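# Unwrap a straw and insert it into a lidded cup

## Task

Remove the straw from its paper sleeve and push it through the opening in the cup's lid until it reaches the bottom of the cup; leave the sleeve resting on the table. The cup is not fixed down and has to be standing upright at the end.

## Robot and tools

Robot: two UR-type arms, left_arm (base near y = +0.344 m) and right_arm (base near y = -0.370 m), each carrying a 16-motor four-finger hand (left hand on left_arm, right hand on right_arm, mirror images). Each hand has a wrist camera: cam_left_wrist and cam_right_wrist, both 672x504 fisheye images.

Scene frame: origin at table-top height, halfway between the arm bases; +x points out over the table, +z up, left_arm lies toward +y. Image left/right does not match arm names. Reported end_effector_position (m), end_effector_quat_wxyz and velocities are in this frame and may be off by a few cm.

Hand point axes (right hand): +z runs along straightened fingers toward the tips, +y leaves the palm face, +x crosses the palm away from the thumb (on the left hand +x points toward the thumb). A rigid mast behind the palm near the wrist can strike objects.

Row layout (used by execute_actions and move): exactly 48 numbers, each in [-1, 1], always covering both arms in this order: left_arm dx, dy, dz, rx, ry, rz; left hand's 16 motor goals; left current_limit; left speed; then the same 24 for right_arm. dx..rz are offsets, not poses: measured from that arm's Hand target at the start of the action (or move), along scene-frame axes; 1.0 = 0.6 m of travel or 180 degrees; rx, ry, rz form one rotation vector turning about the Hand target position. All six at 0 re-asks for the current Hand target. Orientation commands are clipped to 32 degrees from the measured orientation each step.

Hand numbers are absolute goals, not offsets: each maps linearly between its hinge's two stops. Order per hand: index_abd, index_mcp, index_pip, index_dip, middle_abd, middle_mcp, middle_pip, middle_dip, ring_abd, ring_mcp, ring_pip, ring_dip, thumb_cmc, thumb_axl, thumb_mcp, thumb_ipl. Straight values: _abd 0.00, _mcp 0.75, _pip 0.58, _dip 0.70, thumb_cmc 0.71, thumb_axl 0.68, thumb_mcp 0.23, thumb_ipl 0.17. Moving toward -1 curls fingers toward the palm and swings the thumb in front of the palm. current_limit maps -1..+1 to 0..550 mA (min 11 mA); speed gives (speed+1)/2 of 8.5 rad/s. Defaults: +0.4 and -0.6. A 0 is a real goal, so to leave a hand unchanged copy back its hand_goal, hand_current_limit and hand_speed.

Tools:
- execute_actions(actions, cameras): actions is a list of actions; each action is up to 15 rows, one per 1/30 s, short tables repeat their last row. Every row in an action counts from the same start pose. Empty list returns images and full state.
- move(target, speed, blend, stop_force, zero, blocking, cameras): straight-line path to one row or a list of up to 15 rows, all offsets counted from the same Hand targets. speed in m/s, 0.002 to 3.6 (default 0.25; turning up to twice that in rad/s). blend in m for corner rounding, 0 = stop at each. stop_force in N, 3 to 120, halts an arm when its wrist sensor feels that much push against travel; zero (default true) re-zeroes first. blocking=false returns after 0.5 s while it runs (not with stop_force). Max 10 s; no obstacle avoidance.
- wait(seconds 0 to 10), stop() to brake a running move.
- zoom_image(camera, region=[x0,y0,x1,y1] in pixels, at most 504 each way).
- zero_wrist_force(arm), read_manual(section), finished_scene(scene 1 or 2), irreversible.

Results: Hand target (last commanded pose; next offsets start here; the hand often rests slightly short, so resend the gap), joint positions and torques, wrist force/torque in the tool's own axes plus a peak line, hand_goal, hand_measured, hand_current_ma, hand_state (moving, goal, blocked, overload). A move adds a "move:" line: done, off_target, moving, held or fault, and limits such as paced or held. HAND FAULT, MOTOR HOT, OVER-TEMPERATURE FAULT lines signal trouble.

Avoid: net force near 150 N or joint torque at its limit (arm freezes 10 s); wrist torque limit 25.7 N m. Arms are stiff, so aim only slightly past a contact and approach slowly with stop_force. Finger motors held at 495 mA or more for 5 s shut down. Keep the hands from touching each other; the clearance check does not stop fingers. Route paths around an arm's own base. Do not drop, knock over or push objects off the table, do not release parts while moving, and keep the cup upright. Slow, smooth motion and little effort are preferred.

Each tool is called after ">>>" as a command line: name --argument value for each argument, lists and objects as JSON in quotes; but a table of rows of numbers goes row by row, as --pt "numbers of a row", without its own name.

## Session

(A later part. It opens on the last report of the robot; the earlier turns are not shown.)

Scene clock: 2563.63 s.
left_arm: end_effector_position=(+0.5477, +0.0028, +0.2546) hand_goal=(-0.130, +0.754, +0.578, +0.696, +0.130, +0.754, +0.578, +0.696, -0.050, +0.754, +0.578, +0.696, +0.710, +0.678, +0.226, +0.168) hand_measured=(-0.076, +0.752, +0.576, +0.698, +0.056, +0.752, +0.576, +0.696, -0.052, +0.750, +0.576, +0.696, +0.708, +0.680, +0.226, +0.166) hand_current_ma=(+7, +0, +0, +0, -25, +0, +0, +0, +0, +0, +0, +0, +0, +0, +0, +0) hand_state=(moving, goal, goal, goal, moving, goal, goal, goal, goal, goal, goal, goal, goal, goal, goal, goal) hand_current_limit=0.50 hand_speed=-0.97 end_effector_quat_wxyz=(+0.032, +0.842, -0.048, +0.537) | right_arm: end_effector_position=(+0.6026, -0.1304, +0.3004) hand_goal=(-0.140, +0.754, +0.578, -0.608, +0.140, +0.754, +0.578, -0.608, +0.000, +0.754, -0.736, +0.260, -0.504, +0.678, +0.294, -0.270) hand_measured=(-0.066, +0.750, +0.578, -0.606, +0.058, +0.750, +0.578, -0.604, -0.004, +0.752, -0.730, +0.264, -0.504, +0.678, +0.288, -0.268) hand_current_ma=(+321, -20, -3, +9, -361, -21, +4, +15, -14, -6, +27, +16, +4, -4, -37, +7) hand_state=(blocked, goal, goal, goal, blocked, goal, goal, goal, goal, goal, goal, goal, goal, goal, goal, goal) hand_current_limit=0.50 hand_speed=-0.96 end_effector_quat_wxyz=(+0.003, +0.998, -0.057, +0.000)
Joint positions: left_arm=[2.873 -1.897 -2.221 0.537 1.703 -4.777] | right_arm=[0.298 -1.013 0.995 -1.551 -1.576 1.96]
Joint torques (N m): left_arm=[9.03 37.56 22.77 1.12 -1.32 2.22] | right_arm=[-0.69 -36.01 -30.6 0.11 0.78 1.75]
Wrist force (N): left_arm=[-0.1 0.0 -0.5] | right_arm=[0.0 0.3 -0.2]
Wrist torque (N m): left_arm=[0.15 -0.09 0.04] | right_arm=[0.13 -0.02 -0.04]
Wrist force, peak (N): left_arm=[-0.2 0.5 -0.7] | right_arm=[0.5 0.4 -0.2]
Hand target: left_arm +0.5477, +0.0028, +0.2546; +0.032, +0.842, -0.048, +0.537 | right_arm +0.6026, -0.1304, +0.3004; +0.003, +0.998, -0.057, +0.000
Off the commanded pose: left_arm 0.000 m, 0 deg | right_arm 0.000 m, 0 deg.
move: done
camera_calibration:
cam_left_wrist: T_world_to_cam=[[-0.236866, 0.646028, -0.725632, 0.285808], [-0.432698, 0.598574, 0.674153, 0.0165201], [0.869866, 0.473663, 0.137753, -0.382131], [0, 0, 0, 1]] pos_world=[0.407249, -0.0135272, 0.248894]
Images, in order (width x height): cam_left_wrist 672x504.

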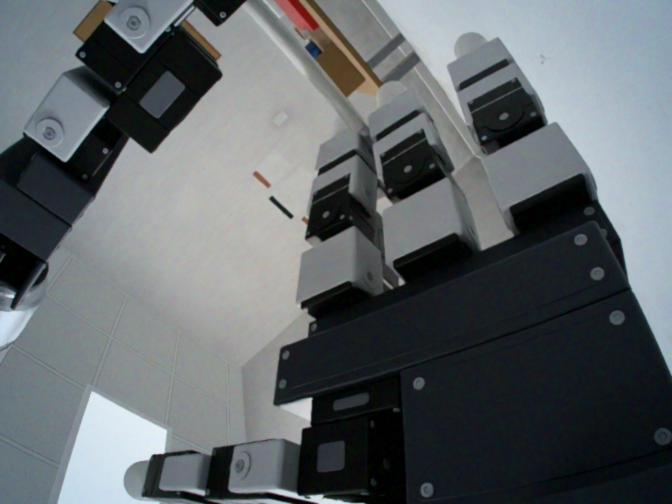

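>>> wait --seconds 1.5 --cameras '["cam_left_wrist"]'

>>> zoom_image --camera "cam_left_wrist" --region '[310, 90, 420, 200]'

Scene clock: 2568.57 s.
left_arm: end_effector_position=(+0.5477, +0.0028, +0.2546) hand_goal=(-0.130, +0.754, +0.578, +0.696, +0.130, +0.754, +0.578, +0.696, -0.050, +0.754, +0.578, +0.696, +0.710, +0.678, +0.226, +0.168) hand_measured=(-0.080, +0.752, +0.576, +0.698, +0.056, +0.752, +0.576, +0.696, -0.052, +0.750, +0.576, +0.696, +0.708, +0.680, +0.226, +0.166) hand_current_ma=(+36, +0, +0, +0, -73, +0, +0, +0, +0, +0, +0, +0, +0, +0, +0, +0) hand_state=(blocked, goal, goal, goal, blocked, goal, goal, goal, goal, goal, goal, goal, goal, goal, goal, goal) hand_current_limit=0.50 hand_speed=-0.97 end_effector_quat_wxyz=(+0.032, +0.842, -0.048, +0.537) | right_arm: end_effector_position=(+0.6026, -0.1304, +0.3004) hand_goal=(-0.140, +0.754, +0.578, -0.608, +0.140, +0.754, +0.578, -0.608, +0.000, +0.754, -0.736, +0.260, -0.504, +0.678, +0.294, -0.270) hand_measured=(-0.066, +0.750, +0.578, -0.606, +0.058, +0.750, +0.578, -0.604, -0.004, +0.752, -0.730, +0.264, -0.504, +0.678, +0.288, -0.268) hand_current_ma=(+321, -20, -3, +9, -360, -21, +4, +15, -14, -6, +27, +16, +4, -4, -37, +7) hand_state=(blocked, goal, goal, goal, blocked, goal, goal, goal, goal, goal, goal, goal, goal, goal, goal, goal) hand_current_limit=0.50 hand_speed=-0.96 end_effector_quat_wxyz=(+0.003, +0.998, -0.057, +0.000)
Joint positions: left_arm=[2.873 -1.897 -2.221 0.537 1.703 -4.777] | right_arm=[0.298 -1.013 0.995 -1.551 -1.576 1.96]
Joint torques (N m): left_arm=[8.42 38.34 22.46 2.12 -0.97 2.12] | right_arm=[0.15 -37.27 -29.97 0.27 0.82 1.49]
Wrist force (N): left_arm=[-0.2 0.2 -0.5] | right_arm=[0.3 0.3 -0.2]
Wrist torque (N m): left_arm=[0.16 -0.07 0.03] | right_arm=[0.13 -0.07 -0.02]
Wrist force, peak (N): left_arm=[-0.2 0.5 -0.6] | right_arm=[-0.4 0.5 -0.2]
Hand target: left_arm +0.5477, +0.0028, +0.2546; +0.032, +0.842, -0.048, +0.537 | right_arm +0.6026, -0.1304, +0.3004; +0.003, +0.998, -0.057, +0.000
Off the commanded pose: left_arm 0.000 m, 0 deg | right_arm 0.000 m, 0 deg.
wait: 1.50 s; at rest from the start
camera_calibration:
cam_left_wrist: T_world_to_cam=[[-0.236866, 0.646028, -0.725632, 0.285808], [-0.432698, 0.598574, 0.674153, 0.0165201], [0.869866, 0.473663, 0.137753, -0.382131], [0, 0, 0, 1]] pos_world=[0.407249, -0.0135272, 0.248894]
Images, in order (width x height): cam_left_wrist 672x504.

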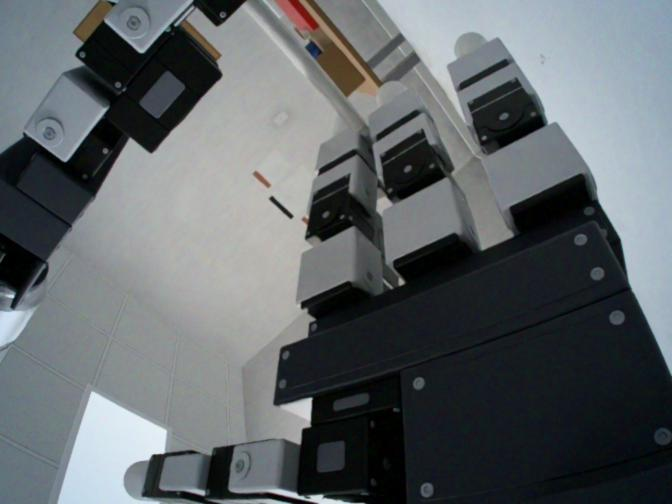

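Scaled by 4.582 from the camera's 672x504 image, which has a finer 960x720 frame.

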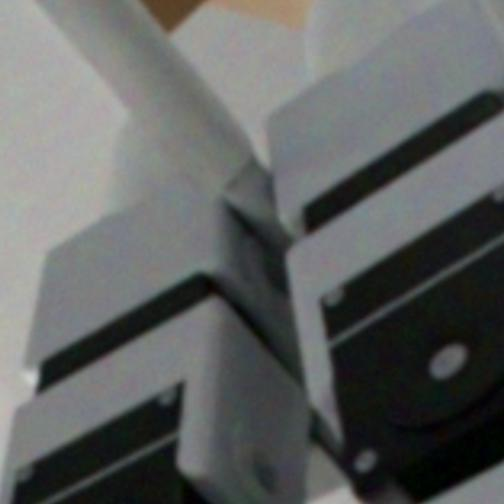

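>>> move --target '[0,0,0,0,0,0,-0.19,0.753,0.577,0.696,0.19,0.753,0.577,0.696,-0.05,0.753,0.577,0.696,0.71,0.678,0.225,0.168,0.5,-0.97,0,0,0,0,0,0,-0.14,0.753,0.577,-0.609,0.14,0.753,0.577,-0.609,0,0.753,-0.737,0.26,-0.504,0.678,0.293,-0.271,0.5,-0.96]' --speed 0.03 --cameras '["cam_left_wrist"]'

>>> zoom_image --camera "cam_left_wrist" --region '[310, 90, 420, 200]'

Scene clock: 2580.63 s.
left_arm: end_effector_position=(+0.5477, +0.0028, +0.2546) hand_goal=(-0.190, +0.754, +0.578, +0.696, +0.190, +0.754, +0.578, +0.696, -0.050, +0.754, +0.578, +0.696, +0.710, +0.678, +0.226, +0.168) hand_measured=(-0.086, +0.752, +0.576, +0.698, +0.058, +0.752, +0.576, +0.696, -0.052, +0.750, +0.576, +0.696, +0.708, +0.680, +0.226, +0.166) hand_current_ma=(+134, +0, +0, +0, -211, +0, +0, +0, +0, +0, +0, +0, +0, +0, +0, +0) hand_state=(moving, goal, goal, goal, moving, goal, goal, goal, goal, goal, goal, goal, goal, goal, goal, goal) hand_current_limit=0.50 hand_speed=-0.97 end_effector_quat_wxyz=(+0.032, +0.842, -0.048, +0.537) | right_arm: end_effector_position=(+0.6026, -0.1304, +0.3004) hand_goal=(-0.140, +0.754, +0.578, -0.608, +0.140, +0.754, +0.578, -0.608, +0.000, +0.754, -0.736, +0.260, -0.504, +0.678, +0.294, -0.270) hand_measured=(-0.066, +0.750, +0.578, -0.606, +0.058, +0.750, +0.578, -0.604, -0.004, +0.752, -0.730, +0.264, -0.504, +0.678, +0.288, -0.268) hand_current_ma=(+321, -20, -3, +9, -359, -21, +4, +15, -14, -6, +27, +16, +4, -4, -37, +7) hand_state=(blocked, goal, goal, goal, blocked, goal, goal, goal, goal, goal, goal, goal, goal, goal, goal, goal) hand_current_limit=0.50 hand_speed=-0.96 end_effector_quat_wxyz=(+0.003, +0.998, -0.057, +0.000)
Joint positions: left_arm=[2.873 -1.897 -2.221 0.537 1.703 -4.777] | right_arm=[0.298 -1.013 0.995 -1.551 -1.576 1.96]
Joint torques (N m): left_arm=[6.46 38.6 23.28 2.91 -1.19 2.21] | right_arm=[1.18 -37.76 -28.69 0.45 0.75 1.47]
Wrist force (N): left_arm=[-0.2 0.0 -0.3] | right_arm=[0.1 0.5 -0.2]
Wrist torque (N m): left_arm=[0.12 -0.05 0.03] | right_arm=[0.15 -0.04 -0.04]
Wrist force, peak (N): left_arm=[-0.1 0.1 -0.8] | right_arm=[0.0 0.3 -0.5]
Hand target: left_arm +0.5477, +0.0028, +0.2546; +0.032, +0.842, -0.048, +0.537 | right_arm +0.6026, -0.1304, +0.3004; +0.003, +0.998, -0.057, +0.000
Off the commanded pose: left_arm 0.000 m, 0 deg | right_arm 0.000 m, 0 deg.
move: done
camera_calibration:
cam_left_wrist: T_world_to_cam=[[-0.236866, 0.646028, -0.725632, 0.285808], [-0.432698, 0.598574, 0.674153, 0.0165201], [0.869866, 0.473663, 0.137753, -0.382131], [0, 0, 0, 1]] pos_world=[0.407249, -0.0135272, 0.248894]
Images, in order (width x height): cam_left_wrist 672x504.

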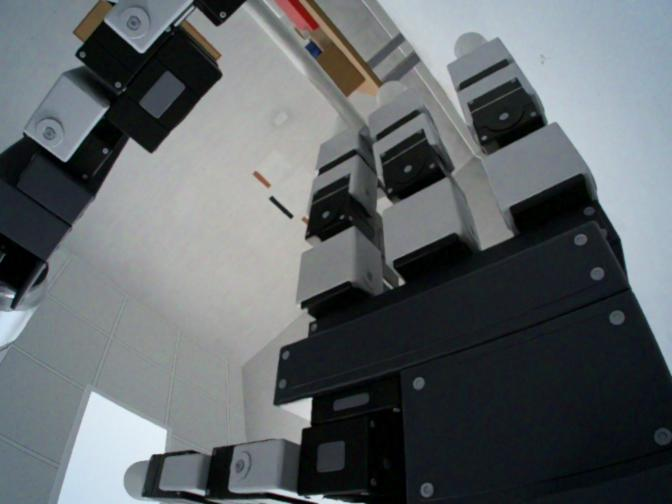

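Scaled by 4.582 from the camera's 672x504 image, which has a finer 960x720 frame.

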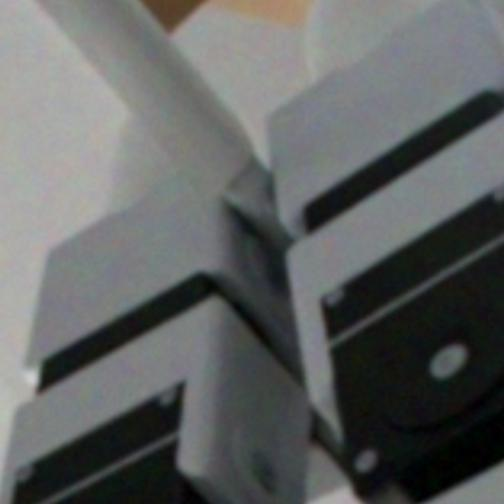

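>>> move --target '[0.0057,0.0497,0,0,0,0,-0.2,0.753,0.577,0.696,0.2,0.753,0.577,0.696,-0.05,0.753,0.577,0.696,0.71,0.678,0.225,0.168,0.5,-0.97,0,0,0,0,0,0,-0.14,0.753,0.577,-0.609,0.14,0.753,0.577,-0.609,0,0.753,-0.737,0.26,-0.504,0.678,0.293,-0.271,0.5,-0.96]' --speed 0.03 --cameras '["cam_left_wrist"]'

>>> zoom_image --camera "cam_left_wrist" --region '[240, 0, 440, 200]'

Scene clock: 2591.43 s.
left_arm: end_effector_position=(+0.5511, +0.0325, +0.2546) hand_goal=(-0.200, +0.754, +0.578, +0.696, +0.200, +0.754, +0.578, +0.696, -0.050, +0.754, +0.578, +0.696, +0.710, +0.678, +0.226, +0.168) hand_measured=(-0.088, +0.736, +0.572, +0.698, +0.058, +0.738, +0.570, +0.696, -0.052, +0.750, +0.576, +0.696, +0.708, +0.680, +0.226, +0.166) hand_current_ma=(+160, -7, -1, +0, -249, -6, -1, +0, +0, +0, +0, +0, +0, +0, +0, +0) hand_state=(blocked, goal, goal, goal, blocked, goal, goal, goal, goal, goal, goal, goal, goal, goal, goal, goal) hand_current_limit=0.50 hand_speed=-0.97 end_effector_quat_wxyz=(+0.032, +0.842, -0.048, +0.537) | right_arm: end_effector_position=(+0.6026, -0.1304, +0.3004) hand_goal=(-0.140, +0.754, +0.578, -0.608, +0.140, +0.754, +0.578, -0.608, +0.000, +0.754, -0.736, +0.260, -0.504, +0.678, +0.294, -0.270) hand_measured=(-0.066, +0.772, +0.586, -0.606, +0.058, +0.772, +0.586, -0.606, -0.004, +0.752, -0.730, +0.264, -0.504, +0.678, +0.288, -0.268) hand_current_ma=(+321, +93, +37, +9, -359, +94, +36, +13, -14, -6, +27, +16, +4, -4, -37, +7) hand_state=(blocked, goal, goal, goal, blocked, goal, goal, goal, goal, goal, goal, goal, goal, goal, goal, goal) hand_current_limit=0.50 hand_speed=-0.96 end_effector_quat_wxyz=(+0.003, +0.998, -0.057, +0.000)
Joint positions: left_arm=[2.949 -1.875 -2.256 0.554 1.635 -4.744] | right_arm=[0.298 -1.013 0.995 -1.551 -1.576 1.96]
Joint torques (N m): left_arm=[8.89 36.95 5.18 4.99 -0.52 2.11] | right_arm=[1.04 -39 -29.47 0.16 -1.15 1.48]
Wrist force (N): left_arm=[0.1 3.1 -0.2] | right_arm=[0.1 -2.4 -0.1]
Wrist torque (N m): left_arm=[0.01 -0.09 -0.07] | right_arm=[0.27 -0.03 -0.02]
Wrist force, peak (N): left_arm=[-0.2 3.5 -0.2] | right_arm=[0.0 -2.8 -0.3]
Hand target: left_arm +0.5511, +0.0326, +0.2546; +0.032, +0.842, -0.048, +0.537 | right_arm +0.6026, -0.1304, +0.3004; +0.003, +0.998, -0.057, +0.000
Off the commanded pose: left_arm 0.000 m, 0 deg | right_arm 0.000 m, 0 deg.
move: done
camera_calibration:
cam_left_wrist: T_world_to_cam=[[-0.236866, 0.646028, -0.725632, 0.267426], [-0.432698, 0.598574, 0.674153, 0.000213646], [0.869866, 0.473663, 0.137753, -0.399157], [0, 0, 0, 1]] pos_world=[0.410649, 0.0161728, 0.248894]
Images, in order (width x height): cam_left_wrist 672x504.

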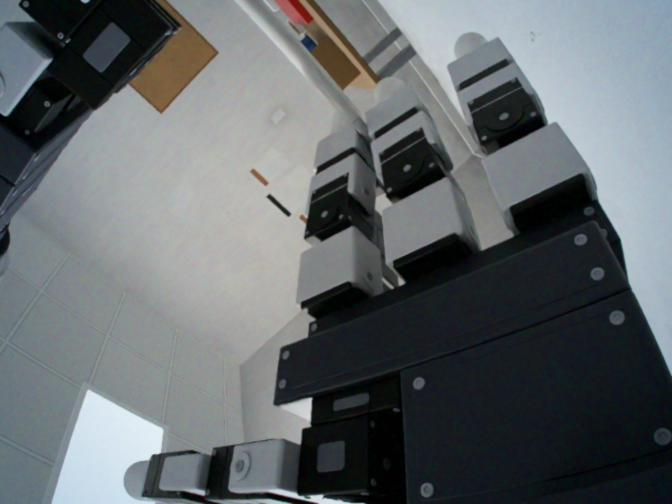

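Scaled by 2.520 from the camera's 672x504 image, which has a finer 960x720 frame.

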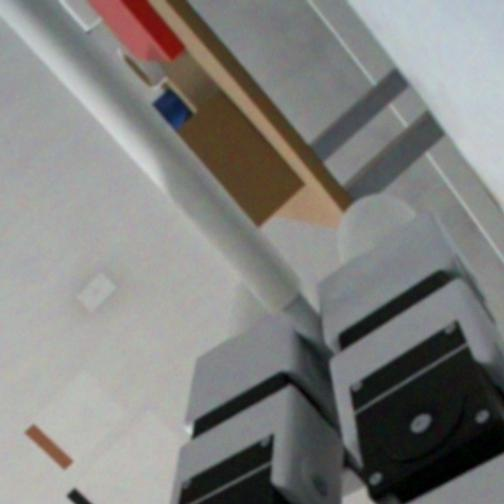

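>>> wait --seconds 0.1 --cameras '["cam_right_wrist"]'

>>> zoom_image --camera "cam_right_wrist" --region '[240, 0, 460, 200]'

>>> zoom_image --camera "cam_right_wrist" --region '[120, 140, 320, 320]'

Scene clock: 2600.20 s.
left_arm: end_effector_position=(+0.5511, +0.0326, +0.2546) hand_goal=(-0.200, +0.754, +0.578, +0.696, +0.200, +0.754, +0.578, +0.696, -0.050, +0.754, +0.578, +0.696, +0.710, +0.678, +0.226, +0.168) hand_measured=(-0.088, +0.736, +0.572, +0.698, +0.058, +0.738, +0.570, +0.696, -0.052, +0.750, +0.576, +0.696, +0.708, +0.680, +0.226, +0.166) hand_current_ma=(+160, -7, -1, +0, -249, -6, -1, +0, +0, +0, +0, +0, +0, +0, +0, +0) hand_state=(blocked, goal, goal, goal, blocked, goal, goal, goal, goal, goal, goal, goal, goal, goal, goal, goal) hand_current_limit=0.50 hand_speed=-0.97 end_effector_quat_wxyz=(+0.032, +0.842, -0.048, +0.537) | right_arm: end_effector_position=(+0.6026, -0.1304, +0.3004) hand_goal=(-0.140, +0.754, +0.578, -0.608, +0.140, +0.754, +0.578, -0.608, +0.000, +0.754, -0.736, +0.260, -0.504, +0.678, +0.294, -0.270) hand_measured=(-0.066, +0.772, +0.586, -0.606, +0.058, +0.772, +0.586, -0.606, -0.004, +0.752, -0.730, +0.264, -0.504, +0.678, +0.288, -0.268) hand_current_ma=(+321, +93, +37, +9, -359, +94, +36, +13, -14, -6, +27, +16, +4, -4, -37, +7) hand_state=(blocked, goal, goal, goal, blocked, goal, goal, goal, goal, goal, goal, goal, goal, goal, goal, goal) hand_current_limit=0.50 hand_speed=-0.96 end_effector_quat_wxyz=(+0.003, +0.998, -0.057, +0.000)
Joint positions: left_arm=[2.949 -1.875 -2.256 0.554 1.634 -4.744] | right_arm=[0.298 -1.013 0.995 -1.551 -1.576 1.96]
Joint torques (N m): left_arm=[10.25 36.52 4.93 5.1 -0.47 2.2] | right_arm=[1.45 -38.76 -28.61 0.15 -1.68 1.4]
Wrist force (N): left_arm=[-0.3 2.9 -0.3] | right_arm=[0.3 -2.5 -0.1]
Wrist torque (N m): left_arm=[0.00 -0.04 -0.09] | right_arm=[0.25 -0.06 -0.01]
Wrist force, peak (N): left_arm=[-0.1 3.4 -0.4] | right_arm=[0.5 -2.7 -0.1]
Hand target: left_arm +0.5511, +0.0326, +0.2546; +0.032, +0.842, -0.048, +0.537 | right_arm +0.6026, -0.1304, +0.3004; +0.003, +0.998, -0.057, +0.000
Off the commanded pose: left_arm 0.000 m, 0 deg | right_arm 0.000 m, 0 deg.
wait: 0.10 s; at rest from the start
camera_calibration:
cam_right_wrist: T_world_to_cam=[[-0.807833, -0.589409, 0.00157123, 0.445823], [-0.406102, 0.558524, 0.723279, 0.0563578], [-0.427185, 0.58365, -0.690555, 0.668662], [0, 0, 0, 1]] pos_world=[0.66868, -0.15897, 0.420285]
Images, in order (width x height): cam_right_wrist 672x504.

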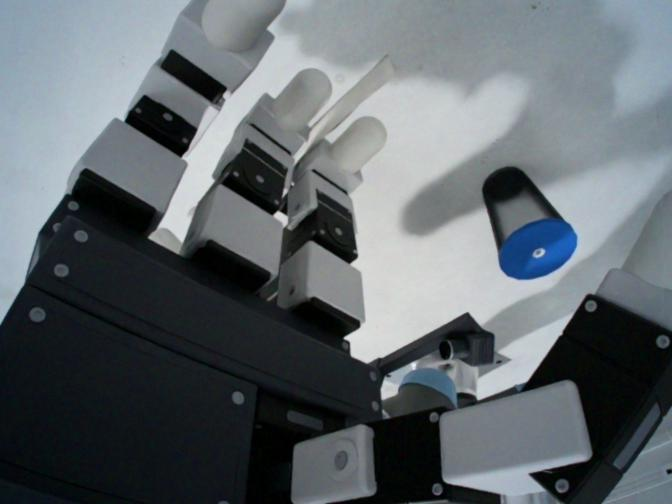

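Scaled by 2.291 from the camera's 672x504 image, which has a finer 960x720 frame.

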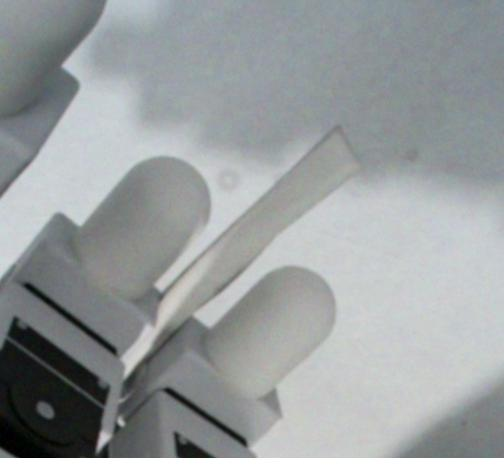

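Scaled by 2.520 from the camera's 672x504 image, which has a finer 960x720 frame.

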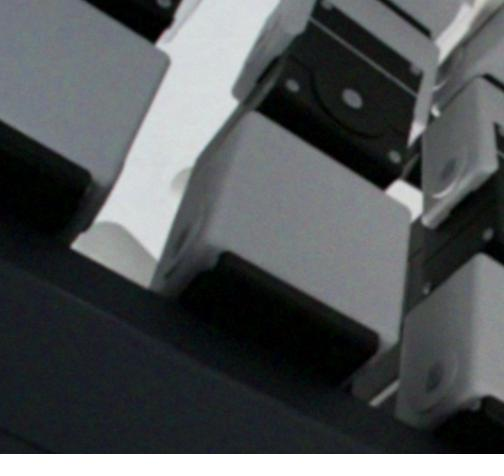

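>>> move --pt "0 0 0 0 0 0 -0.32 0.753 0.577 0.696 0.27 0.753 0.577 0.696 -0.05 0.753 0.577 0.696 0.71 0.678 0.225 0.168 0.65 -0.97 0 0 0 0 0 0 -0.14 0.753 0.577 -0.609 0.14 0.753 0.577 -0.609 0 0.753 -0.737 0.26 -0.504 0.678 0.293 -0.271 0.5 -0.96" --pt "0.0038 0.0331 0 0 0 0 -0.32 0.753 0.577 0.696 0.27 0.753 0.577 0.696 -0.05 0.753 0.577 0.696 0.71 0.678 0.225 0.168 0.65 -0.97 0 0 0 0 0 0 -0.14 0.753 0.577 -0.609 0.14 0.753 0.577 -0.609 0 0.753 -0.737 0.26 -0.504 0.678 0.293 -0.271 0.5 -0.96" --speed 0.02 --cameras '["all"]'

>>> zoom_image --camera "cam_right_wrist" --region '[240, 0, 460, 200]'

>>> zoom_image --camera "cam_left_wrist" --region '[240, 0, 440, 200]'

Scene clock: 2645.27 s.
left_arm: end_effector_position=(+0.5534, +0.0524, +0.2546) hand_goal=(-0.320, +0.754, +0.578, +0.696, +0.270, +0.754, +0.578, +0.696, -0.050, +0.754, +0.578, +0.696, +0.710, +0.678, +0.226, +0.168) hand_measured=(-0.100, +0.736, +0.572, +0.698, +0.058, +0.738, +0.570, +0.696, -0.052, +0.750, +0.576, +0.696, +0.708, +0.680, +0.226, +0.166) hand_current_ma=(+454, -7, -1, +0, -454, -7, -1, +0, +0, +0, +0, +0, +0, +0, +0, +0) hand_state=(blocked, goal, goal, goal, blocked, goal, goal, goal, goal, goal, goal, goal, goal, goal, goal, goal) hand_current_limit=0.65 hand_speed=-0.97 end_effector_quat_wxyz=(+0.032, +0.842, -0.048, +0.537) | right_arm: end_effector_position=(+0.6026, -0.1304, +0.3004) hand_goal=(-0.140, +0.754, +0.578, -0.608, +0.140, +0.754, +0.578, -0.608, +0.000, +0.754, -0.736, +0.260, -0.504, +0.678, +0.294, -0.270) hand_measured=(-0.066, +0.772, +0.586, -0.606, +0.060, +0.772, +0.586, -0.606, -0.004, +0.752, -0.730, +0.264, -0.504, +0.678, +0.288, -0.268) hand_current_ma=(+321, +94, +37, +9, -351, +94, +36, +13, -14, -6, +27, +16, +4, -4, -37, +7) hand_state=(blocked, goal, goal, goal, blocked, goal, goal, goal, goal, goal, goal, goal, goal, goal, goal, goal) hand_current_limit=0.50 hand_speed=-0.96 end_effector_quat_wxyz=(+0.003, +0.998, -0.057, +0.000)
Joint positions: left_arm=[3.001 -1.862 -2.277 0.562 1.587 -4.722] | right_arm=[0.298 -1.013 0.995 -1.551 -1.576 1.96]
Joint torques (N m): left_arm=[10.43 36.2 4.73 5.02 -0.36 2.22] | right_arm=[1.16 -40.91 -27.6 -0.12 -0.57 1.5]
Wrist force (N): left_arm=[-0.2 2.8 -0.2] | right_arm=[0.0 -2.1 0.1]
Wrist torque (N m): left_arm=[0.09 -0.06 -0.10] | right_arm=[0.20 -0.06 -0.05]
Wrist force, peak (N): left_arm=[-0.2 3.4 -0.4] | right_arm=[0.2 -2.7 -0.3]
Hand target: left_arm +0.5534, +0.0525, +0.2546; +0.032, +0.842, -0.048, +0.537 | right_arm +0.6026, -0.1304, +0.3004; +0.003, +0.998, -0.057, +0.000
Off the commanded pose: left_arm 0.000 m, 0 deg | right_arm 0.000 m, 0 deg.
move: done
camera_calibration:
cam_left_wrist: T_world_to_cam=[[-0.236866, 0.646028, -0.725632, 0.255115], [-0.432698, 0.598574, 0.674153, -0.0107028], [0.869866, 0.473663, 0.137753, -0.410583], [0, 0, 0, 1]] pos_world=[0.412949, 0.0360728, 0.248894]
cam_right_wrist: T_world_to_cam=[[-0.807833, -0.589409, 0.00157123, 0.445823], [-0.406102, 0.558524, 0.723279, 0.0563578], [-0.427185, 0.58365, -0.690555, 0.668662], [0, 0, 0, 1]] pos_world=[0.66868, -0.15897, 0.420285]

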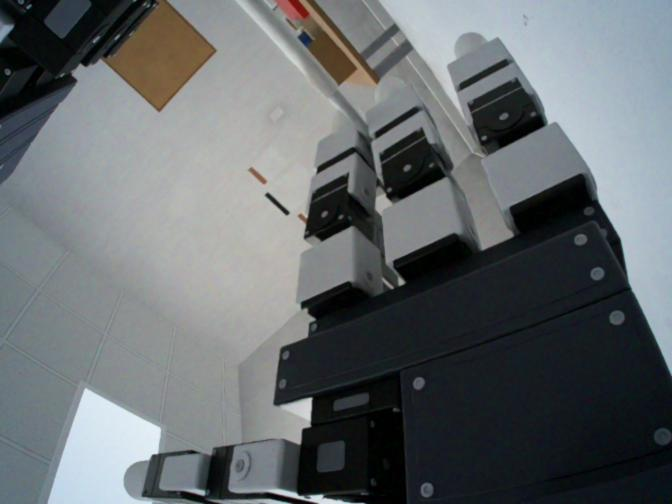

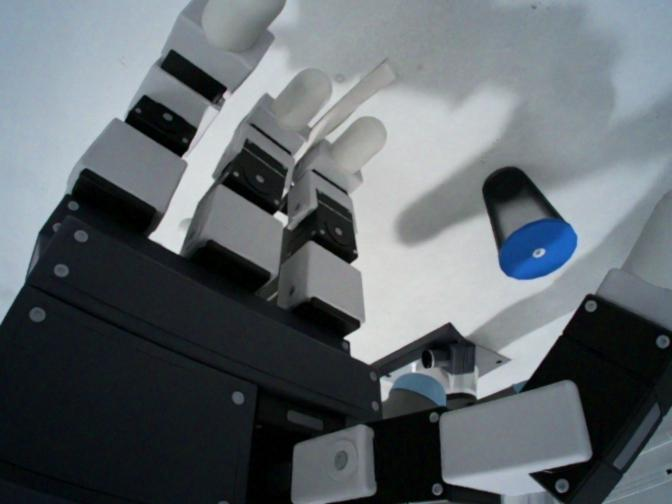

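Scaled by 2.291 from the camera's 672x504 image, which has a finer 960x720 frame.

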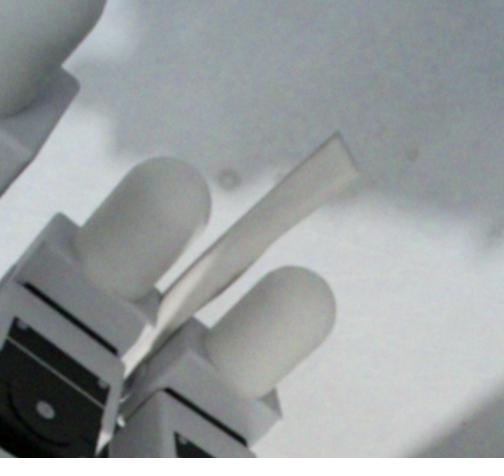

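Scaled by 2.520 from the camera's 672x504 image, which has a finer 960x720 frame.

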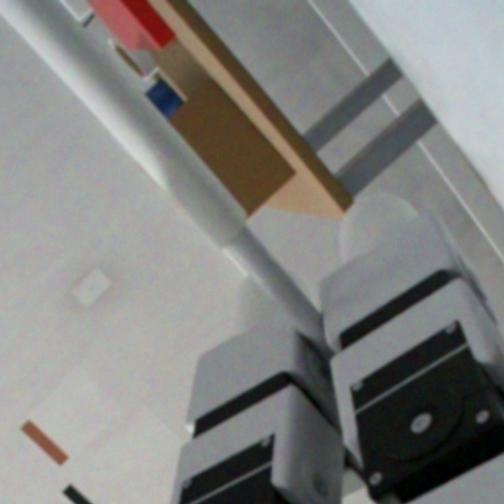

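>>> move --target '[0.019,0.1656,0,0,0,0,-0.32,0.753,0.577,0.696,0.27,0.753,0.577,0.696,-0.05,0.753,0.577,0.696,0.71,0.678,0.225,0.168,0.65,-0.97,0,0,0,0,0,0,-0.14,0.753,0.577,-0.609,0.14,0.753,0.577,-0.609,0,0.753,-0.737,0.26,-0.504,0.678,0.293,-0.271,0.5,-0.96]' --speed 0.03 --cameras '["all"]'

>>> zoom_image --camera "cam_left_wrist" --region '[200, 0, 440, 200]'

Scene clock: 2656.80 s.
left_arm: end_effector_position=(+0.5648, +0.1517, +0.2546) hand_goal=(-0.320, +0.754, +0.578, +0.696, +0.270, +0.754, +0.578, +0.696, -0.050, +0.754, +0.578, +0.696, +0.710, +0.678, +0.226, +0.168) hand_measured=(-0.100, +0.744, +0.572, +0.698, +0.058, +0.746, +0.570, +0.696, -0.052, +0.750, +0.576, +0.696, +0.708, +0.680, +0.226, +0.166) hand_current_ma=(+454, -2, -1, +0, -454, -2, -1, +0, +0, +0, +0, +0, +0, +0, +0, +0) hand_state=(blocked, goal, goal, goal, blocked, goal, goal, goal, goal, goal, goal, goal, goal, goal, goal, goal) hand_current_limit=0.65 hand_speed=-0.97 end_effector_quat_wxyz=(+0.032, +0.842, -0.048, +0.537) | right_arm: end_effector_position=(+0.6026, -0.1304, +0.3004) hand_goal=(-0.140, +0.754, +0.578, -0.608, +0.140, +0.754, +0.578, -0.608, +0.000, +0.754, -0.736, +0.260, -0.504, +0.678, +0.294, -0.270) hand_measured=(-0.102, +0.760, +0.582, -0.606, +0.094, +0.762, +0.586, -0.606, -0.004, +0.752, -0.730, +0.264, -0.504, +0.678, +0.288, -0.268) hand_current_ma=(+165, +34, +20, +9, -200, +45, +36, +13, -14, -6, +27, +16, +4, -4, -37, +7) hand_state=(blocked, goal, goal, goal, blocked, goal, goal, goal, goal, goal, goal, goal, goal, goal, goal, goal) hand_current_limit=0.50 hand_speed=-0.96 end_effector_quat_wxyz=(+0.003, +0.998, -0.057, +0.000)
Joint positions: left_arm=[3.275 -1.816 -2.344 0.571 1.34 -4.605] | right_arm=[0.298 -1.013 0.995 -1.551 -1.576 1.96]
Joint torques (N m): left_arm=[7.83 32.96 5.27 1.02 -1.01 2.2] | right_arm=[2.11 -43.11 -27.6 -0.4 0.29 1.58]
Wrist force (N): left_arm=[-0.4 0.7 -0.1] | right_arm=[0.1 0.0 -0.3]
Wrist torque (N m): left_arm=[0.12 -0.04 -0.09] | right_arm=[0.17 -0.04 -0.04]
Wrist force, peak (N): left_arm=[-0.3 3.0 -0.2] | right_arm=[-0.1 -2.4 0.0]
Hand target: left_arm +0.5648, +0.1518, +0.2546; +0.032, +0.842, -0.048, +0.537 | right_arm +0.6026, -0.1304, +0.3004; +0.003, +0.998, -0.057, +0.000
Off the commanded pose: left_arm 0.000 m, 0 deg | right_arm 0.000 m, 0 deg.
move: done
camera_calibration:
cam_left_wrist: T_world_to_cam=[[-0.236866, 0.646028, -0.725632, 0.193665], [-0.432698, 0.598574, 0.674153, -0.0652084], [0.869866, 0.473663, 0.137753, -0.467534], [0, 0, 0, 1]] pos_world=[0.424349, 0.135373, 0.248894]
cam_right_wrist: T_world_to_cam=[[-0.807833, -0.589409, 0.00157123, 0.445823], [-0.406102, 0.558524, 0.723279, 0.0563578], [-0.427185, 0.58365, -0.690555, 0.668662], [0, 0, 0, 1]] pos_world=[0.66868, -0.15897, 0.420285]

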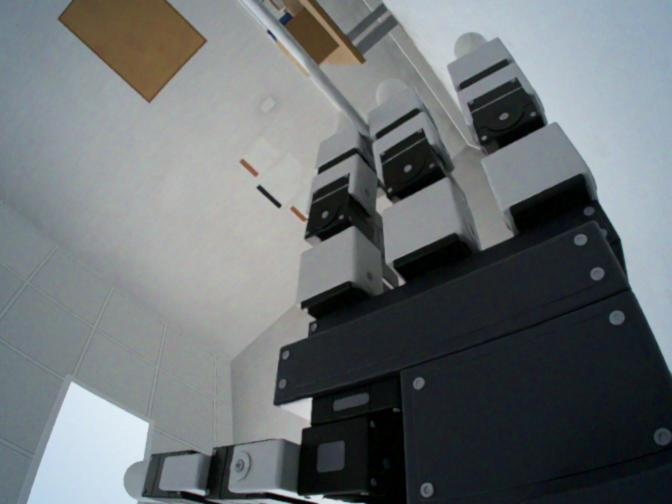

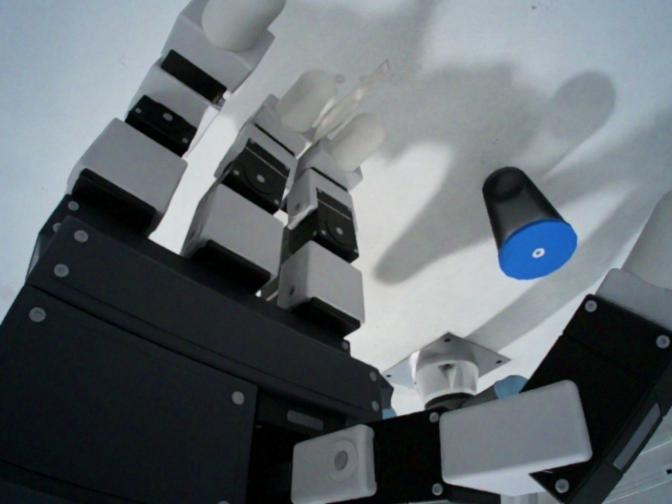

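Scaled by 2.100 from the camera's 672x504 image, which has a finer 960x720 frame.

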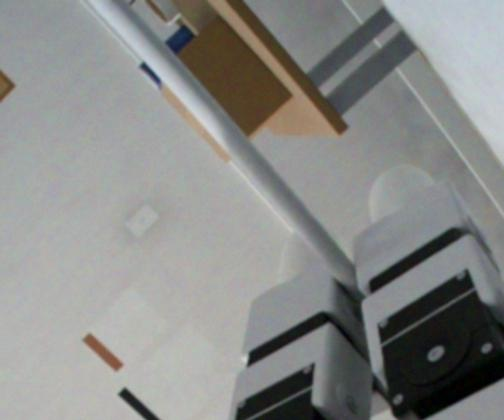

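>>> move --target '[0.019,0.1656,0,0,0,0,-0.32,0.753,0.577,0.696,0.27,0.753,0.577,0.696,-0.05,0.753,0.577,0.696,0.71,0.678,0.225,0.168,0.65,-0.97,0,0,0,0,0,0,-0.14,0.753,0.577,-0.609,0.14,0.753,0.577,-0.609,0,0.753,-0.737,0.26,-0.504,0.678,0.293,-0.271,0.5,-0.96]' --speed 0.03 --cameras '["all"]'

>>> zoom_image --camera "cam_left_wrist" --region '[180, 0, 440, 200]'

>>> zoom_image --camera "cam_right_wrist" --region '[240, 0, 460, 200]'

Scene clock: 2670.90 s.
left_arm: end_effector_position=(+0.5762, +0.2511, +0.2546) hand_goal=(-0.320, +0.754, +0.578, +0.696, +0.270, +0.754, +0.578, +0.696, -0.050, +0.754, +0.578, +0.696, +0.710, +0.678, +0.226, +0.168) hand_measured=(-0.100, +0.750, +0.574, +0.698, +0.058, +0.752, +0.574, +0.696, -0.052, +0.750, +0.576, +0.696, +0.708, +0.680, +0.226, +0.166) hand_current_ma=(+454, +0, +0, +0, -454, +0, +0, +0, +0, +0, +0, +0, +0, +0, +0, +0) hand_state=(blocked, goal, goal, goal, blocked, goal, goal, goal, goal, goal, goal, goal, goal, goal, goal, goal) hand_current_limit=0.65 hand_speed=-0.97 end_effector_quat_wxyz=(+0.032, +0.842, -0.048, +0.537) | right_arm: end_effector_position=(+0.6026, -0.1304, +0.3004) hand_goal=(-0.140, +0.754, +0.578, -0.608, +0.140, +0.754, +0.578, -0.608, +0.000, +0.754, -0.736, +0.260, -0.504, +0.678, +0.294, -0.270) hand_measured=(-0.102, +0.754, +0.580, -0.606, +0.094, +0.758, +0.582, -0.606, -0.004, +0.752, -0.730, +0.264, -0.504, +0.678, +0.288, -0.268) hand_current_ma=(+165, +4, +8, +9, -199, +16, +21, +13, -14, -6, +27, +16, +4, -4, -37, +7) hand_state=(blocked, goal, goal, goal, blocked, goal, goal, goal, goal, goal, goal, goal, goal, goal, goal, goal) hand_current_limit=0.50 hand_speed=-0.96 end_effector_quat_wxyz=(+0.003, +0.998, -0.057, +0.000)
Joint positions: left_arm=[3.538 -1.809 -2.346 0.522 1.105 -4.479] | right_arm=[0.298 -1.013 0.995 -1.551 -1.576 1.96]
Joint torques (N m): left_arm=[9.38 14.76 21.15 1.17 -1.88 2.16] | right_arm=[1.68 -42.98 -25.57 -0.49 0.47 1.46]
Wrist force (N): left_arm=[-0.4 0.1 -0.4] | right_arm=[-0.1 0.3 -0.1]
Wrist torque (N m): left_arm=[0.15 -0.06 -0.06] | right_arm=[0.11 -0.02 -0.06]
Wrist force, peak (N): left_arm=[-0.5 1.1 -0.3] | right_arm=[-0.1 -0.6 -0.3]
Hand target: left_arm +0.5762, +0.2512, +0.2546; +0.032, +0.842, -0.048, +0.537 | right_arm +0.6026, -0.1304, +0.3004; +0.003, +0.998, -0.057, +0.000
Off the commanded pose: left_arm 0.000 m, 0 deg | right_arm 0.000 m, 0 deg.
move: done
camera_calibration:
cam_left_wrist: T_world_to_cam=[[-0.236866, 0.646028, -0.725632, 0.13215], [-0.432698, 0.598574, 0.674153, -0.119774], [0.869866, 0.473663, 0.137753, -0.524533], [0, 0, 0, 1]] pos_world=[0.435749, 0.234773, 0.248894]
cam_right_wrist: T_world_to_cam=[[-0.807833, -0.589409, 0.00157123, 0.445823], [-0.406102, 0.558524, 0.723279, 0.0563578], [-0.427185, 0.58365, -0.690555, 0.668662], [0, 0, 0, 1]] pos_world=[0.66868, -0.15897, 0.420285]

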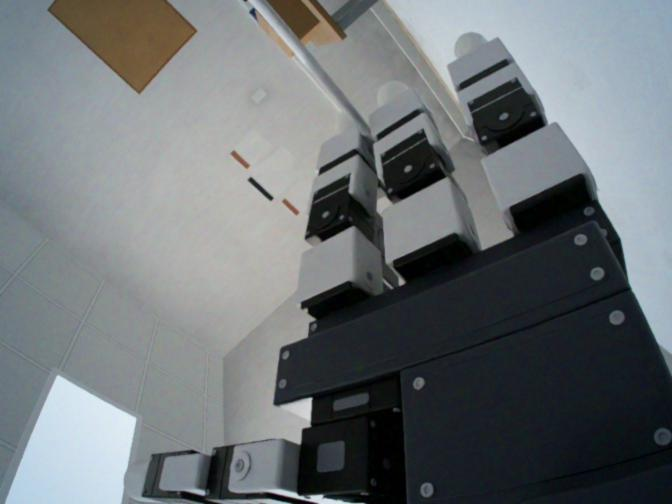

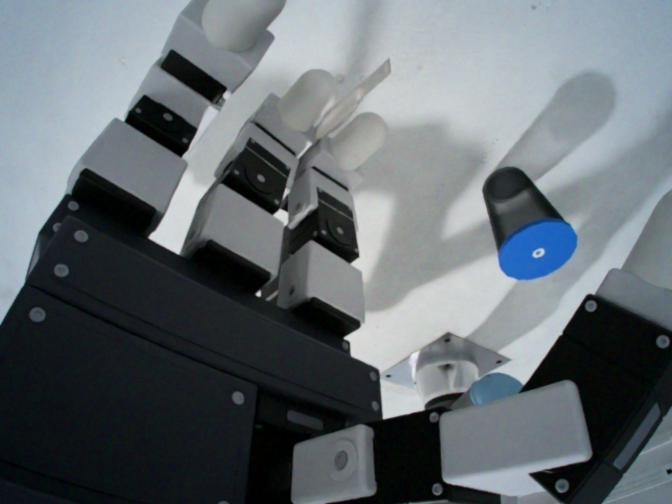

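Scaled by 1.938 from the camera's 672x504 image, which has a finer 960x720 frame.

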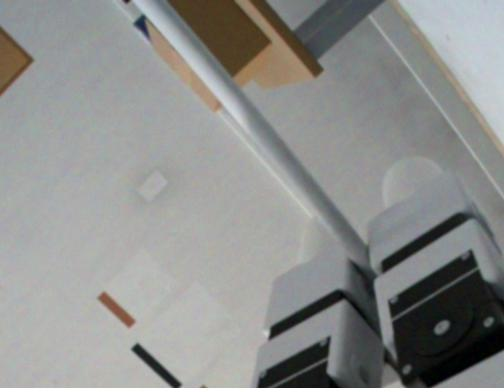

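Scaled by 2.291 from the camera's 672x504 image, which has a finer 960x720 frame.

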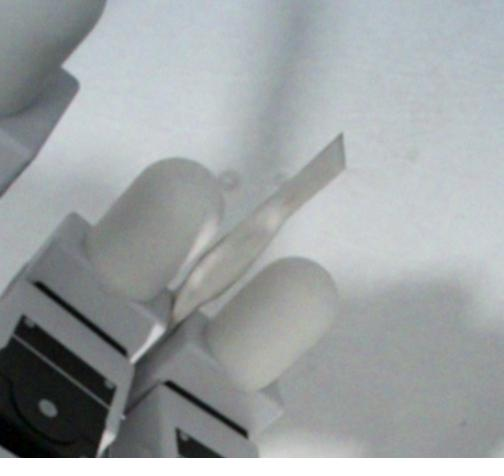

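>>> move --target '[0,0,0,0,0,0,-0.32,0.753,0.577,0.696,0.27,0.753,0.577,0.696,-0.05,0.753,0.577,0.696,0.71,0.678,0.225,0.168,0.65,-0.97,0,0,-0.3582,0,0,0,-0.14,0.753,0.577,-0.609,0.14,0.753,0.577,-0.609,0,0.753,-0.737,0.26,-0.504,0.678,0.293,-0.271,0.5,-0.96]' --speed 0.08 --cameras '["all"]'

>>> zoom_image --camera "cam_right_wrist" --region '[120, 0, 460, 250]'

Scene clock: 2706.13 s.
left_arm: end_effector_position=(+0.5762, +0.2512, +0.2546) hand_goal=(-0.320, +0.754, +0.578, +0.696, +0.270, +0.754, +0.578, +0.696, -0.050, +0.754, +0.578, +0.696, +0.710, +0.678, +0.226, +0.168) hand_measured=(-0.100, +0.750, +0.574, +0.698, +0.058, +0.752, +0.574, +0.696, -0.052, +0.750, +0.576, +0.696, +0.708, +0.680, +0.226, +0.166) hand_current_ma=(+454, +0, +0, +0, -454, +0, +0, +0, +0, +0, +0, +0, +0, +0, +0, +0) hand_state=(blocked, goal, goal, goal, blocked, goal, goal, goal, goal, goal, goal, goal, goal, goal, goal, goal) hand_current_limit=0.65 hand_speed=-0.97 end_effector_quat_wxyz=(+0.032, +0.842, -0.048, +0.537) | right_arm: end_effector_position=(+0.6026, -0.1304, +0.0857) hand_goal=(-0.140, +0.754, +0.578, -0.608, +0.140, +0.754, +0.578, -0.608, +0.000, +0.754, -0.736, +0.260, -0.504, +0.678, +0.294, -0.270) hand_measured=(-0.102, +0.754, +0.580, -0.606, +0.094, +0.756, +0.582, -0.606, -0.004, +0.752, -0.730, +0.264, -0.504, +0.678, +0.288, -0.268) hand_current_ma=(+165, +3, +8, +9, -199, +16, +21, +13, -14, -6, +27, +16, +4, -4, -37, +7) hand_state=(blocked, goal, goal, goal, blocked, goal, goal, goal, goal, goal, goal, goal, goal, goal, goal, goal) hand_current_limit=0.50 hand_speed=-0.96 end_effector_quat_wxyz=(+0.003, +0.998, -0.057, +0.000)
Joint positions: left_arm=[3.538 -1.809 -2.346 0.522 1.104 -4.479] | right_arm=[0.298 -0.89 1.36 -2.039 -1.576 1.96]
Joint torques (N m): left_arm=[8.68 15.4 20.93 1.09 -1.59 2.15] | right_arm=[-6.77 -38.75 -13.13 -5.69 -1.32 -1.5]
Wrist force (N): left_arm=[0.0 0.4 -0.6] | right_arm=[0.0 0.5 -0.3]
Wrist torque (N m): left_arm=[0.21 -0.10 -0.04] | right_arm=[0.17 -0.02 -0.03]
Wrist force, peak (N): left_arm=[-0.2 0.6 -0.6] | right_arm=[0.1 0.3 -0.9]
Hand target: left_arm +0.5762, +0.2512, +0.2546; +0.032, +0.842, -0.048, +0.537 | right_arm +0.6026, -0.1304, +0.0855; +0.003, +0.998, -0.057, +0.000
Off the commanded pose: left_arm 0.000 m, 0 deg | right_arm 0.000 m, 0 deg.
move: done
camera_calibration:
cam_left_wrist: T_world_to_cam=[[-0.236866, 0.646028, -0.725632, 0.132085], [-0.432698, 0.598574, 0.674153, -0.119834], [0.869866, 0.473663, 0.137753, -0.52458], [0, 0, 0, 1]] pos_world=[0.435749, 0.234873, 0.248894]
cam_right_wrist: T_world_to_cam=[[-0.807857, -0.589376, 0.00152944, 0.446191], [-0.406049, 0.558448, 0.723367, 0.21158], [-0.427189, 0.583756, -0.690462, 0.520402], [0, 0, 0, 1]] pos_world=[0.66868, -0.15897, 0.205585]

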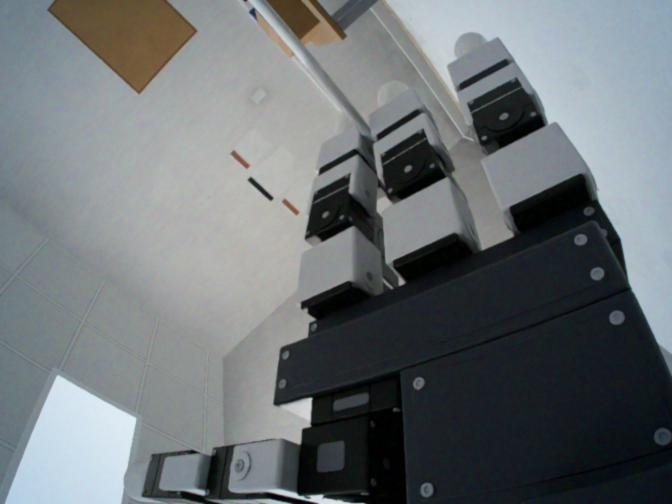

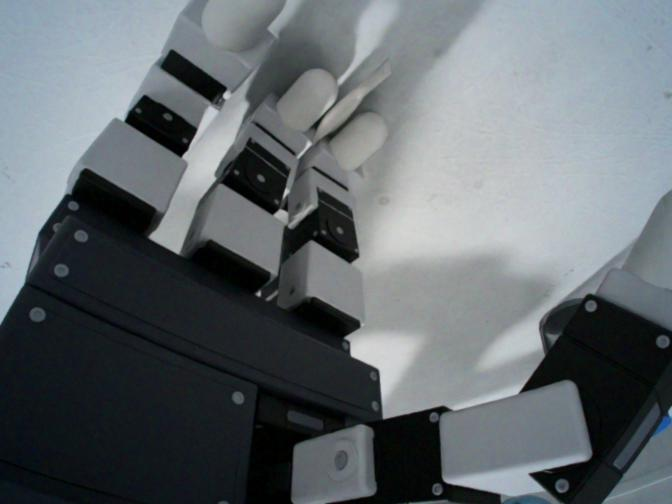

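Scaled by 1.482 from the camera's 672x504 image, which has a finer 960x720 frame.

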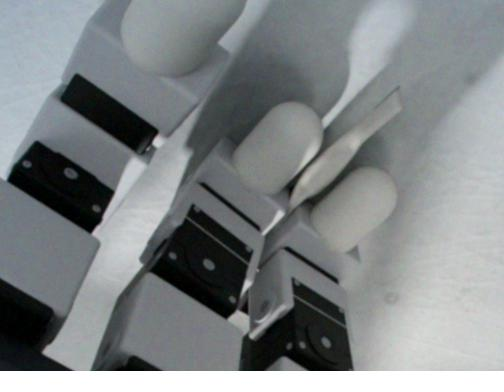

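>>> move --pt "0 0 0 0 0 0 -0.32 0.753 0.577 0.696 0.27 0.753 0.577 0.696 -0.05 0.753 0.577 0.696 0.71 0.678 0.225 0.168 0.65 -0.97 0 0 0 0 0 0 0.08 0.753 0.577 -0.609 -0.08 0.753 0.577 -0.609 -0.1 0.753 -0.737 0.26 -0.504 0.678 0.293 -0.271 0.5 -0.96" --pt "0 0 0 0 0 0 -0.32 0.753 0.577 0.696 0.27 0.753 0.577 0.696 -0.05 0.753 0.577 0.696 0.71 0.678 0.225 0.168 0.65 -0.97 0 0 0.1 0 0 0 0.08 0.753 0.577 -0.609 -0.08 0.753 0.577 -0.609 -0.1 0.753 -0.737 0.26 -0.504 0.678 0.293 -0.271 0.5 -0.96" --speed 0.05 --cameras '["cam_right_wrist"]'

Scene clock: 2718.00 s.
left_arm: end_effector_position=(+0.5762, +0.2512, +0.2546) hand_goal=(-0.320, +0.754, +0.578, +0.696, +0.270, +0.754, +0.578, +0.696, -0.050, +0.754, +0.578, +0.696, +0.710, +0.678, +0.226, +0.168) hand_measured=(-0.100, +0.750, +0.574, +0.698, +0.058, +0.752, +0.574, +0.696, -0.052, +0.750, +0.576, +0.696, +0.708, +0.680, +0.226, +0.166) hand_current_ma=(+454, +0, +0, +0, -454, +0, +0, +0, +0, +0, +0, +0, +0, +0, +0, +0) hand_state=(blocked, goal, goal, goal, blocked, goal, goal, goal, goal, goal, goal, goal, goal, goal, goal, goal) hand_current_limit=0.65 hand_speed=-0.97 end_effector_quat_wxyz=(+0.032, +0.842, -0.048, +0.537) | right_arm: end_effector_position=(+0.6026, -0.1304, +0.1453) hand_goal=(+0.080, +0.754, +0.578, -0.608, -0.080, +0.754, +0.578, -0.608, -0.100, +0.754, -0.736, +0.260, -0.504, +0.678, +0.294, -0.270) hand_measured=(+0.076, +0.754, +0.580, -0.606, -0.076, +0.756, +0.582, -0.606, -0.096, +0.752, -0.730, +0.264, -0.504, +0.678, +0.288, -0.268) hand_current_ma=(-17, +2, +8, +9, +18, +9, +15, +13, +18, -5, +27, +16, +4, -4, -37, +7) hand_state=(goal, goal, goal, goal, goal, goal, goal, goal, goal, goal, goal, goal, goal, goal, goal, goal) hand_current_limit=0.50 hand_speed=-0.96 end_effector_quat_wxyz=(+0.003, +0.998, -0.057, +0.000) end_effector_velocity=(-0.001, +0.000, +0.001) end_effector_angular_velocity=(-0.002, +0.004, +0.000)
Joint positions: left_arm=[3.538 -1.809 -2.346 0.522 1.104 -4.479] | right_arm=[0.298 -0.947 1.293 -1.914 -1.576 1.96]
Joint velocities: left_arm=[within noise] | right_arm=[0 -0.001 -0.001 0.006 -0.001 0]
Joint torques (N m): left_arm=[8.3 17.49 21.86 1.03 -1.71 2.11] | right_arm=[6.07 -51.05 -30.11 0.47 -1.25 -1.3]
Wrist force (N): left_arm=[-0.4 0.5 -0.4] | right_arm=[0.4 0.2 -0.4]
Wrist torque (N m): left_arm=[0.19 -0.05 -0.07] | right_arm=[0.13 -0.08 -0.01]
Wrist force, peak (N): left_arm=[-0.6 0.3 -0.5] | right_arm=[0.3 0.7 -0.4]
Hand target: left_arm +0.5762, +0.2512, +0.2546; +0.032, +0.842, -0.048, +0.537 | right_arm +0.6026, -0.1304, +0.1455; +0.003, +0.998, -0.057, +0.000
Off the commanded pose: left_arm 0.000 m, 0 deg | right_arm 0.000 m, 0 deg.
move: done
camera_calibration:
cam_right_wrist: T_world_to_cam=[[-0.807799, -0.589456, 0.00151312, 0.446052], [-0.406168, 0.558476, 0.723278, 0.168574], [-0.427185, 0.583649, -0.690555, 0.561558], [0, 0, 0, 1]] pos_world=[0.66868, -0.15897, 0.265185]
Images, in order (width x height): cam_right_wrist 672x504.

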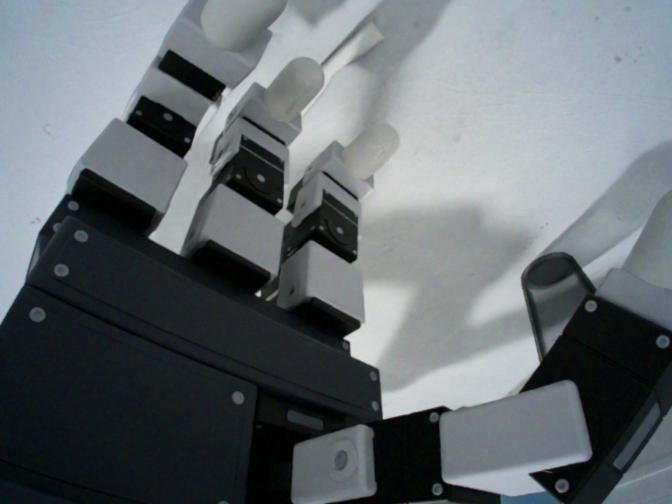

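>>> move --target '[-0.2937,-0.2187,0.0757,0.4573,-0.2207,-0.1672,-0.32,0.753,0.577,0.696,0.27,0.753,0.577,0.696,-0.05,0.753,0.577,0.696,0.71,0.678,-0.5,0.168,0.65,-0.9,0,0,0.2582,0,0,0,0.08,0.753,0.577,-0.609,-0.08,0.753,0.577,-0.609,-0.1,0.753,-0.737,0.26,0.71,0.678,0.225,0.168,0.5,-0.9]' --speed 0.18 --cameras '["all"]'

Scene clock: 2787.67 s.
left_arm: end_effector_position=(+0.4000, +0.1200, +0.3000) hand_goal=(-0.320, +0.754, +0.578, +0.696, +0.270, +0.754, +0.578, +0.696, -0.050, +0.754, +0.578, +0.696, +0.710, +0.678, -0.500, +0.168) hand_measured=(-0.100, +0.746, +0.574, +0.698, +0.058, +0.746, +0.574, +0.696, -0.052, +0.746, +0.576, +0.696, +0.706, +0.676, -0.500, +0.166) hand_current_ma=(+454, -2, +0, +0, -454, -2, +0, +0, +0, -2, +0, +0, +0, +0, +0, +0) hand_state=(blocked, goal, goal, goal, blocked, goal, goal, goal, goal, goal, goal, goal, goal, goal, goal, goal) hand_current_limit=0.65 hand_speed=-0.90 end_effector_quat_wxyz=(+0.404, -0.406, +0.579, -0.579) | right_arm: end_effector_position=(+0.6026, -0.1304, +0.3004) hand_goal=(+0.080, +0.754, +0.578, -0.608, -0.080, +0.754, +0.578, -0.608, -0.100, +0.754, -0.736, +0.260, +0.710, +0.678, +0.226, +0.168) hand_measured=(+0.076, +0.754, +0.580, -0.606, -0.076, +0.756, +0.582, -0.606, -0.096, +0.752, -0.730, +0.264, +0.708, +0.678, +0.224, +0.164) hand_current_ma=(-17, +2, +8, +9, +18, +9, +15, +13, +18, -5, +27, +16, -14, -4, -16, -25) hand_state=(goal, goal, goal, goal, goal, goal, goal, goal, goal, goal, goal, goal, goal, goal, goal, goal) hand_current_limit=0.50 hand_speed=-0.90 end_effector_quat_wxyz=(+0.003, +0.998, -0.057, +0.000)
Joint positions: left_arm=[3.182 -1.428 -2.575 0.86 1.173 -3.143] | right_arm=[0.298 -1.013 0.995 -1.551 -1.576 1.96]
Joint torques (N m): left_arm=[-10.18 19.57 5.81 0.16 1.23 2.22] | right_arm=[-9.31 -36.1 -30.36 0.13 -1.14 -0.41]
Wrist force (N): left_arm=[-0.7 -0.2 1.3] | right_arm=[-0.1 0.3 -0.3]
Wrist torque (N m): left_arm=[-0.18 0.07 -0.10] | right_arm=[0.08 0.02 -0.04]
Wrist force, peak (N): left_arm=[-0.9 0.1 1.5] | right_arm=[0.3 0.8 -0.4]
Hand target: left_arm +0.4000, +0.1200, +0.3000; +0.404, -0.406, +0.580, -0.579 | right_arm +0.6026, -0.1304, +0.3004; +0.003, +0.998, -0.057, +0.000
Off the commanded pose: left_arm 0.000 m, 0 deg | right_arm 0.000 m, 0 deg.
move: done
camera_calibration:
cam_left_wrist: T_world_to_cam=[[0.29454, 0.731824, 0.614557, -0.416896], [-0.828747, -0.124604, 0.545575, 0.135587], [0.47584, -0.670006, 0.569796, -0.150169], [0, 0, 0, 1]] pos_world=[0.306616, 0.221375, 0.2678]
cam_right_wrist: T_world_to_cam=[[-0.807799, -0.589456, 0.00151312, 0.445818], [-0.406168, 0.558476, 0.723278, 0.056394], [-0.427185, 0.583649, -0.690555, 0.668663], [0, 0, 0, 1]] pos_world=[0.66868, -0.15897, 0.420285]

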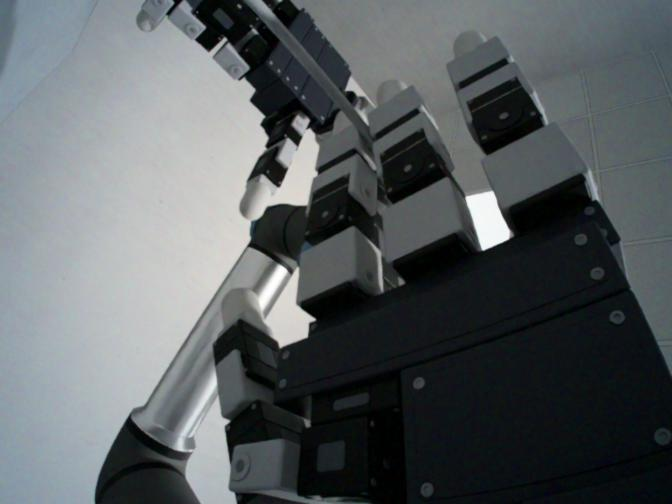

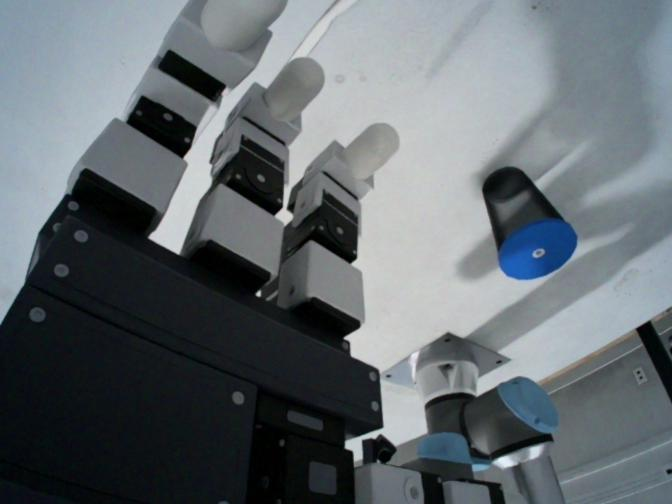

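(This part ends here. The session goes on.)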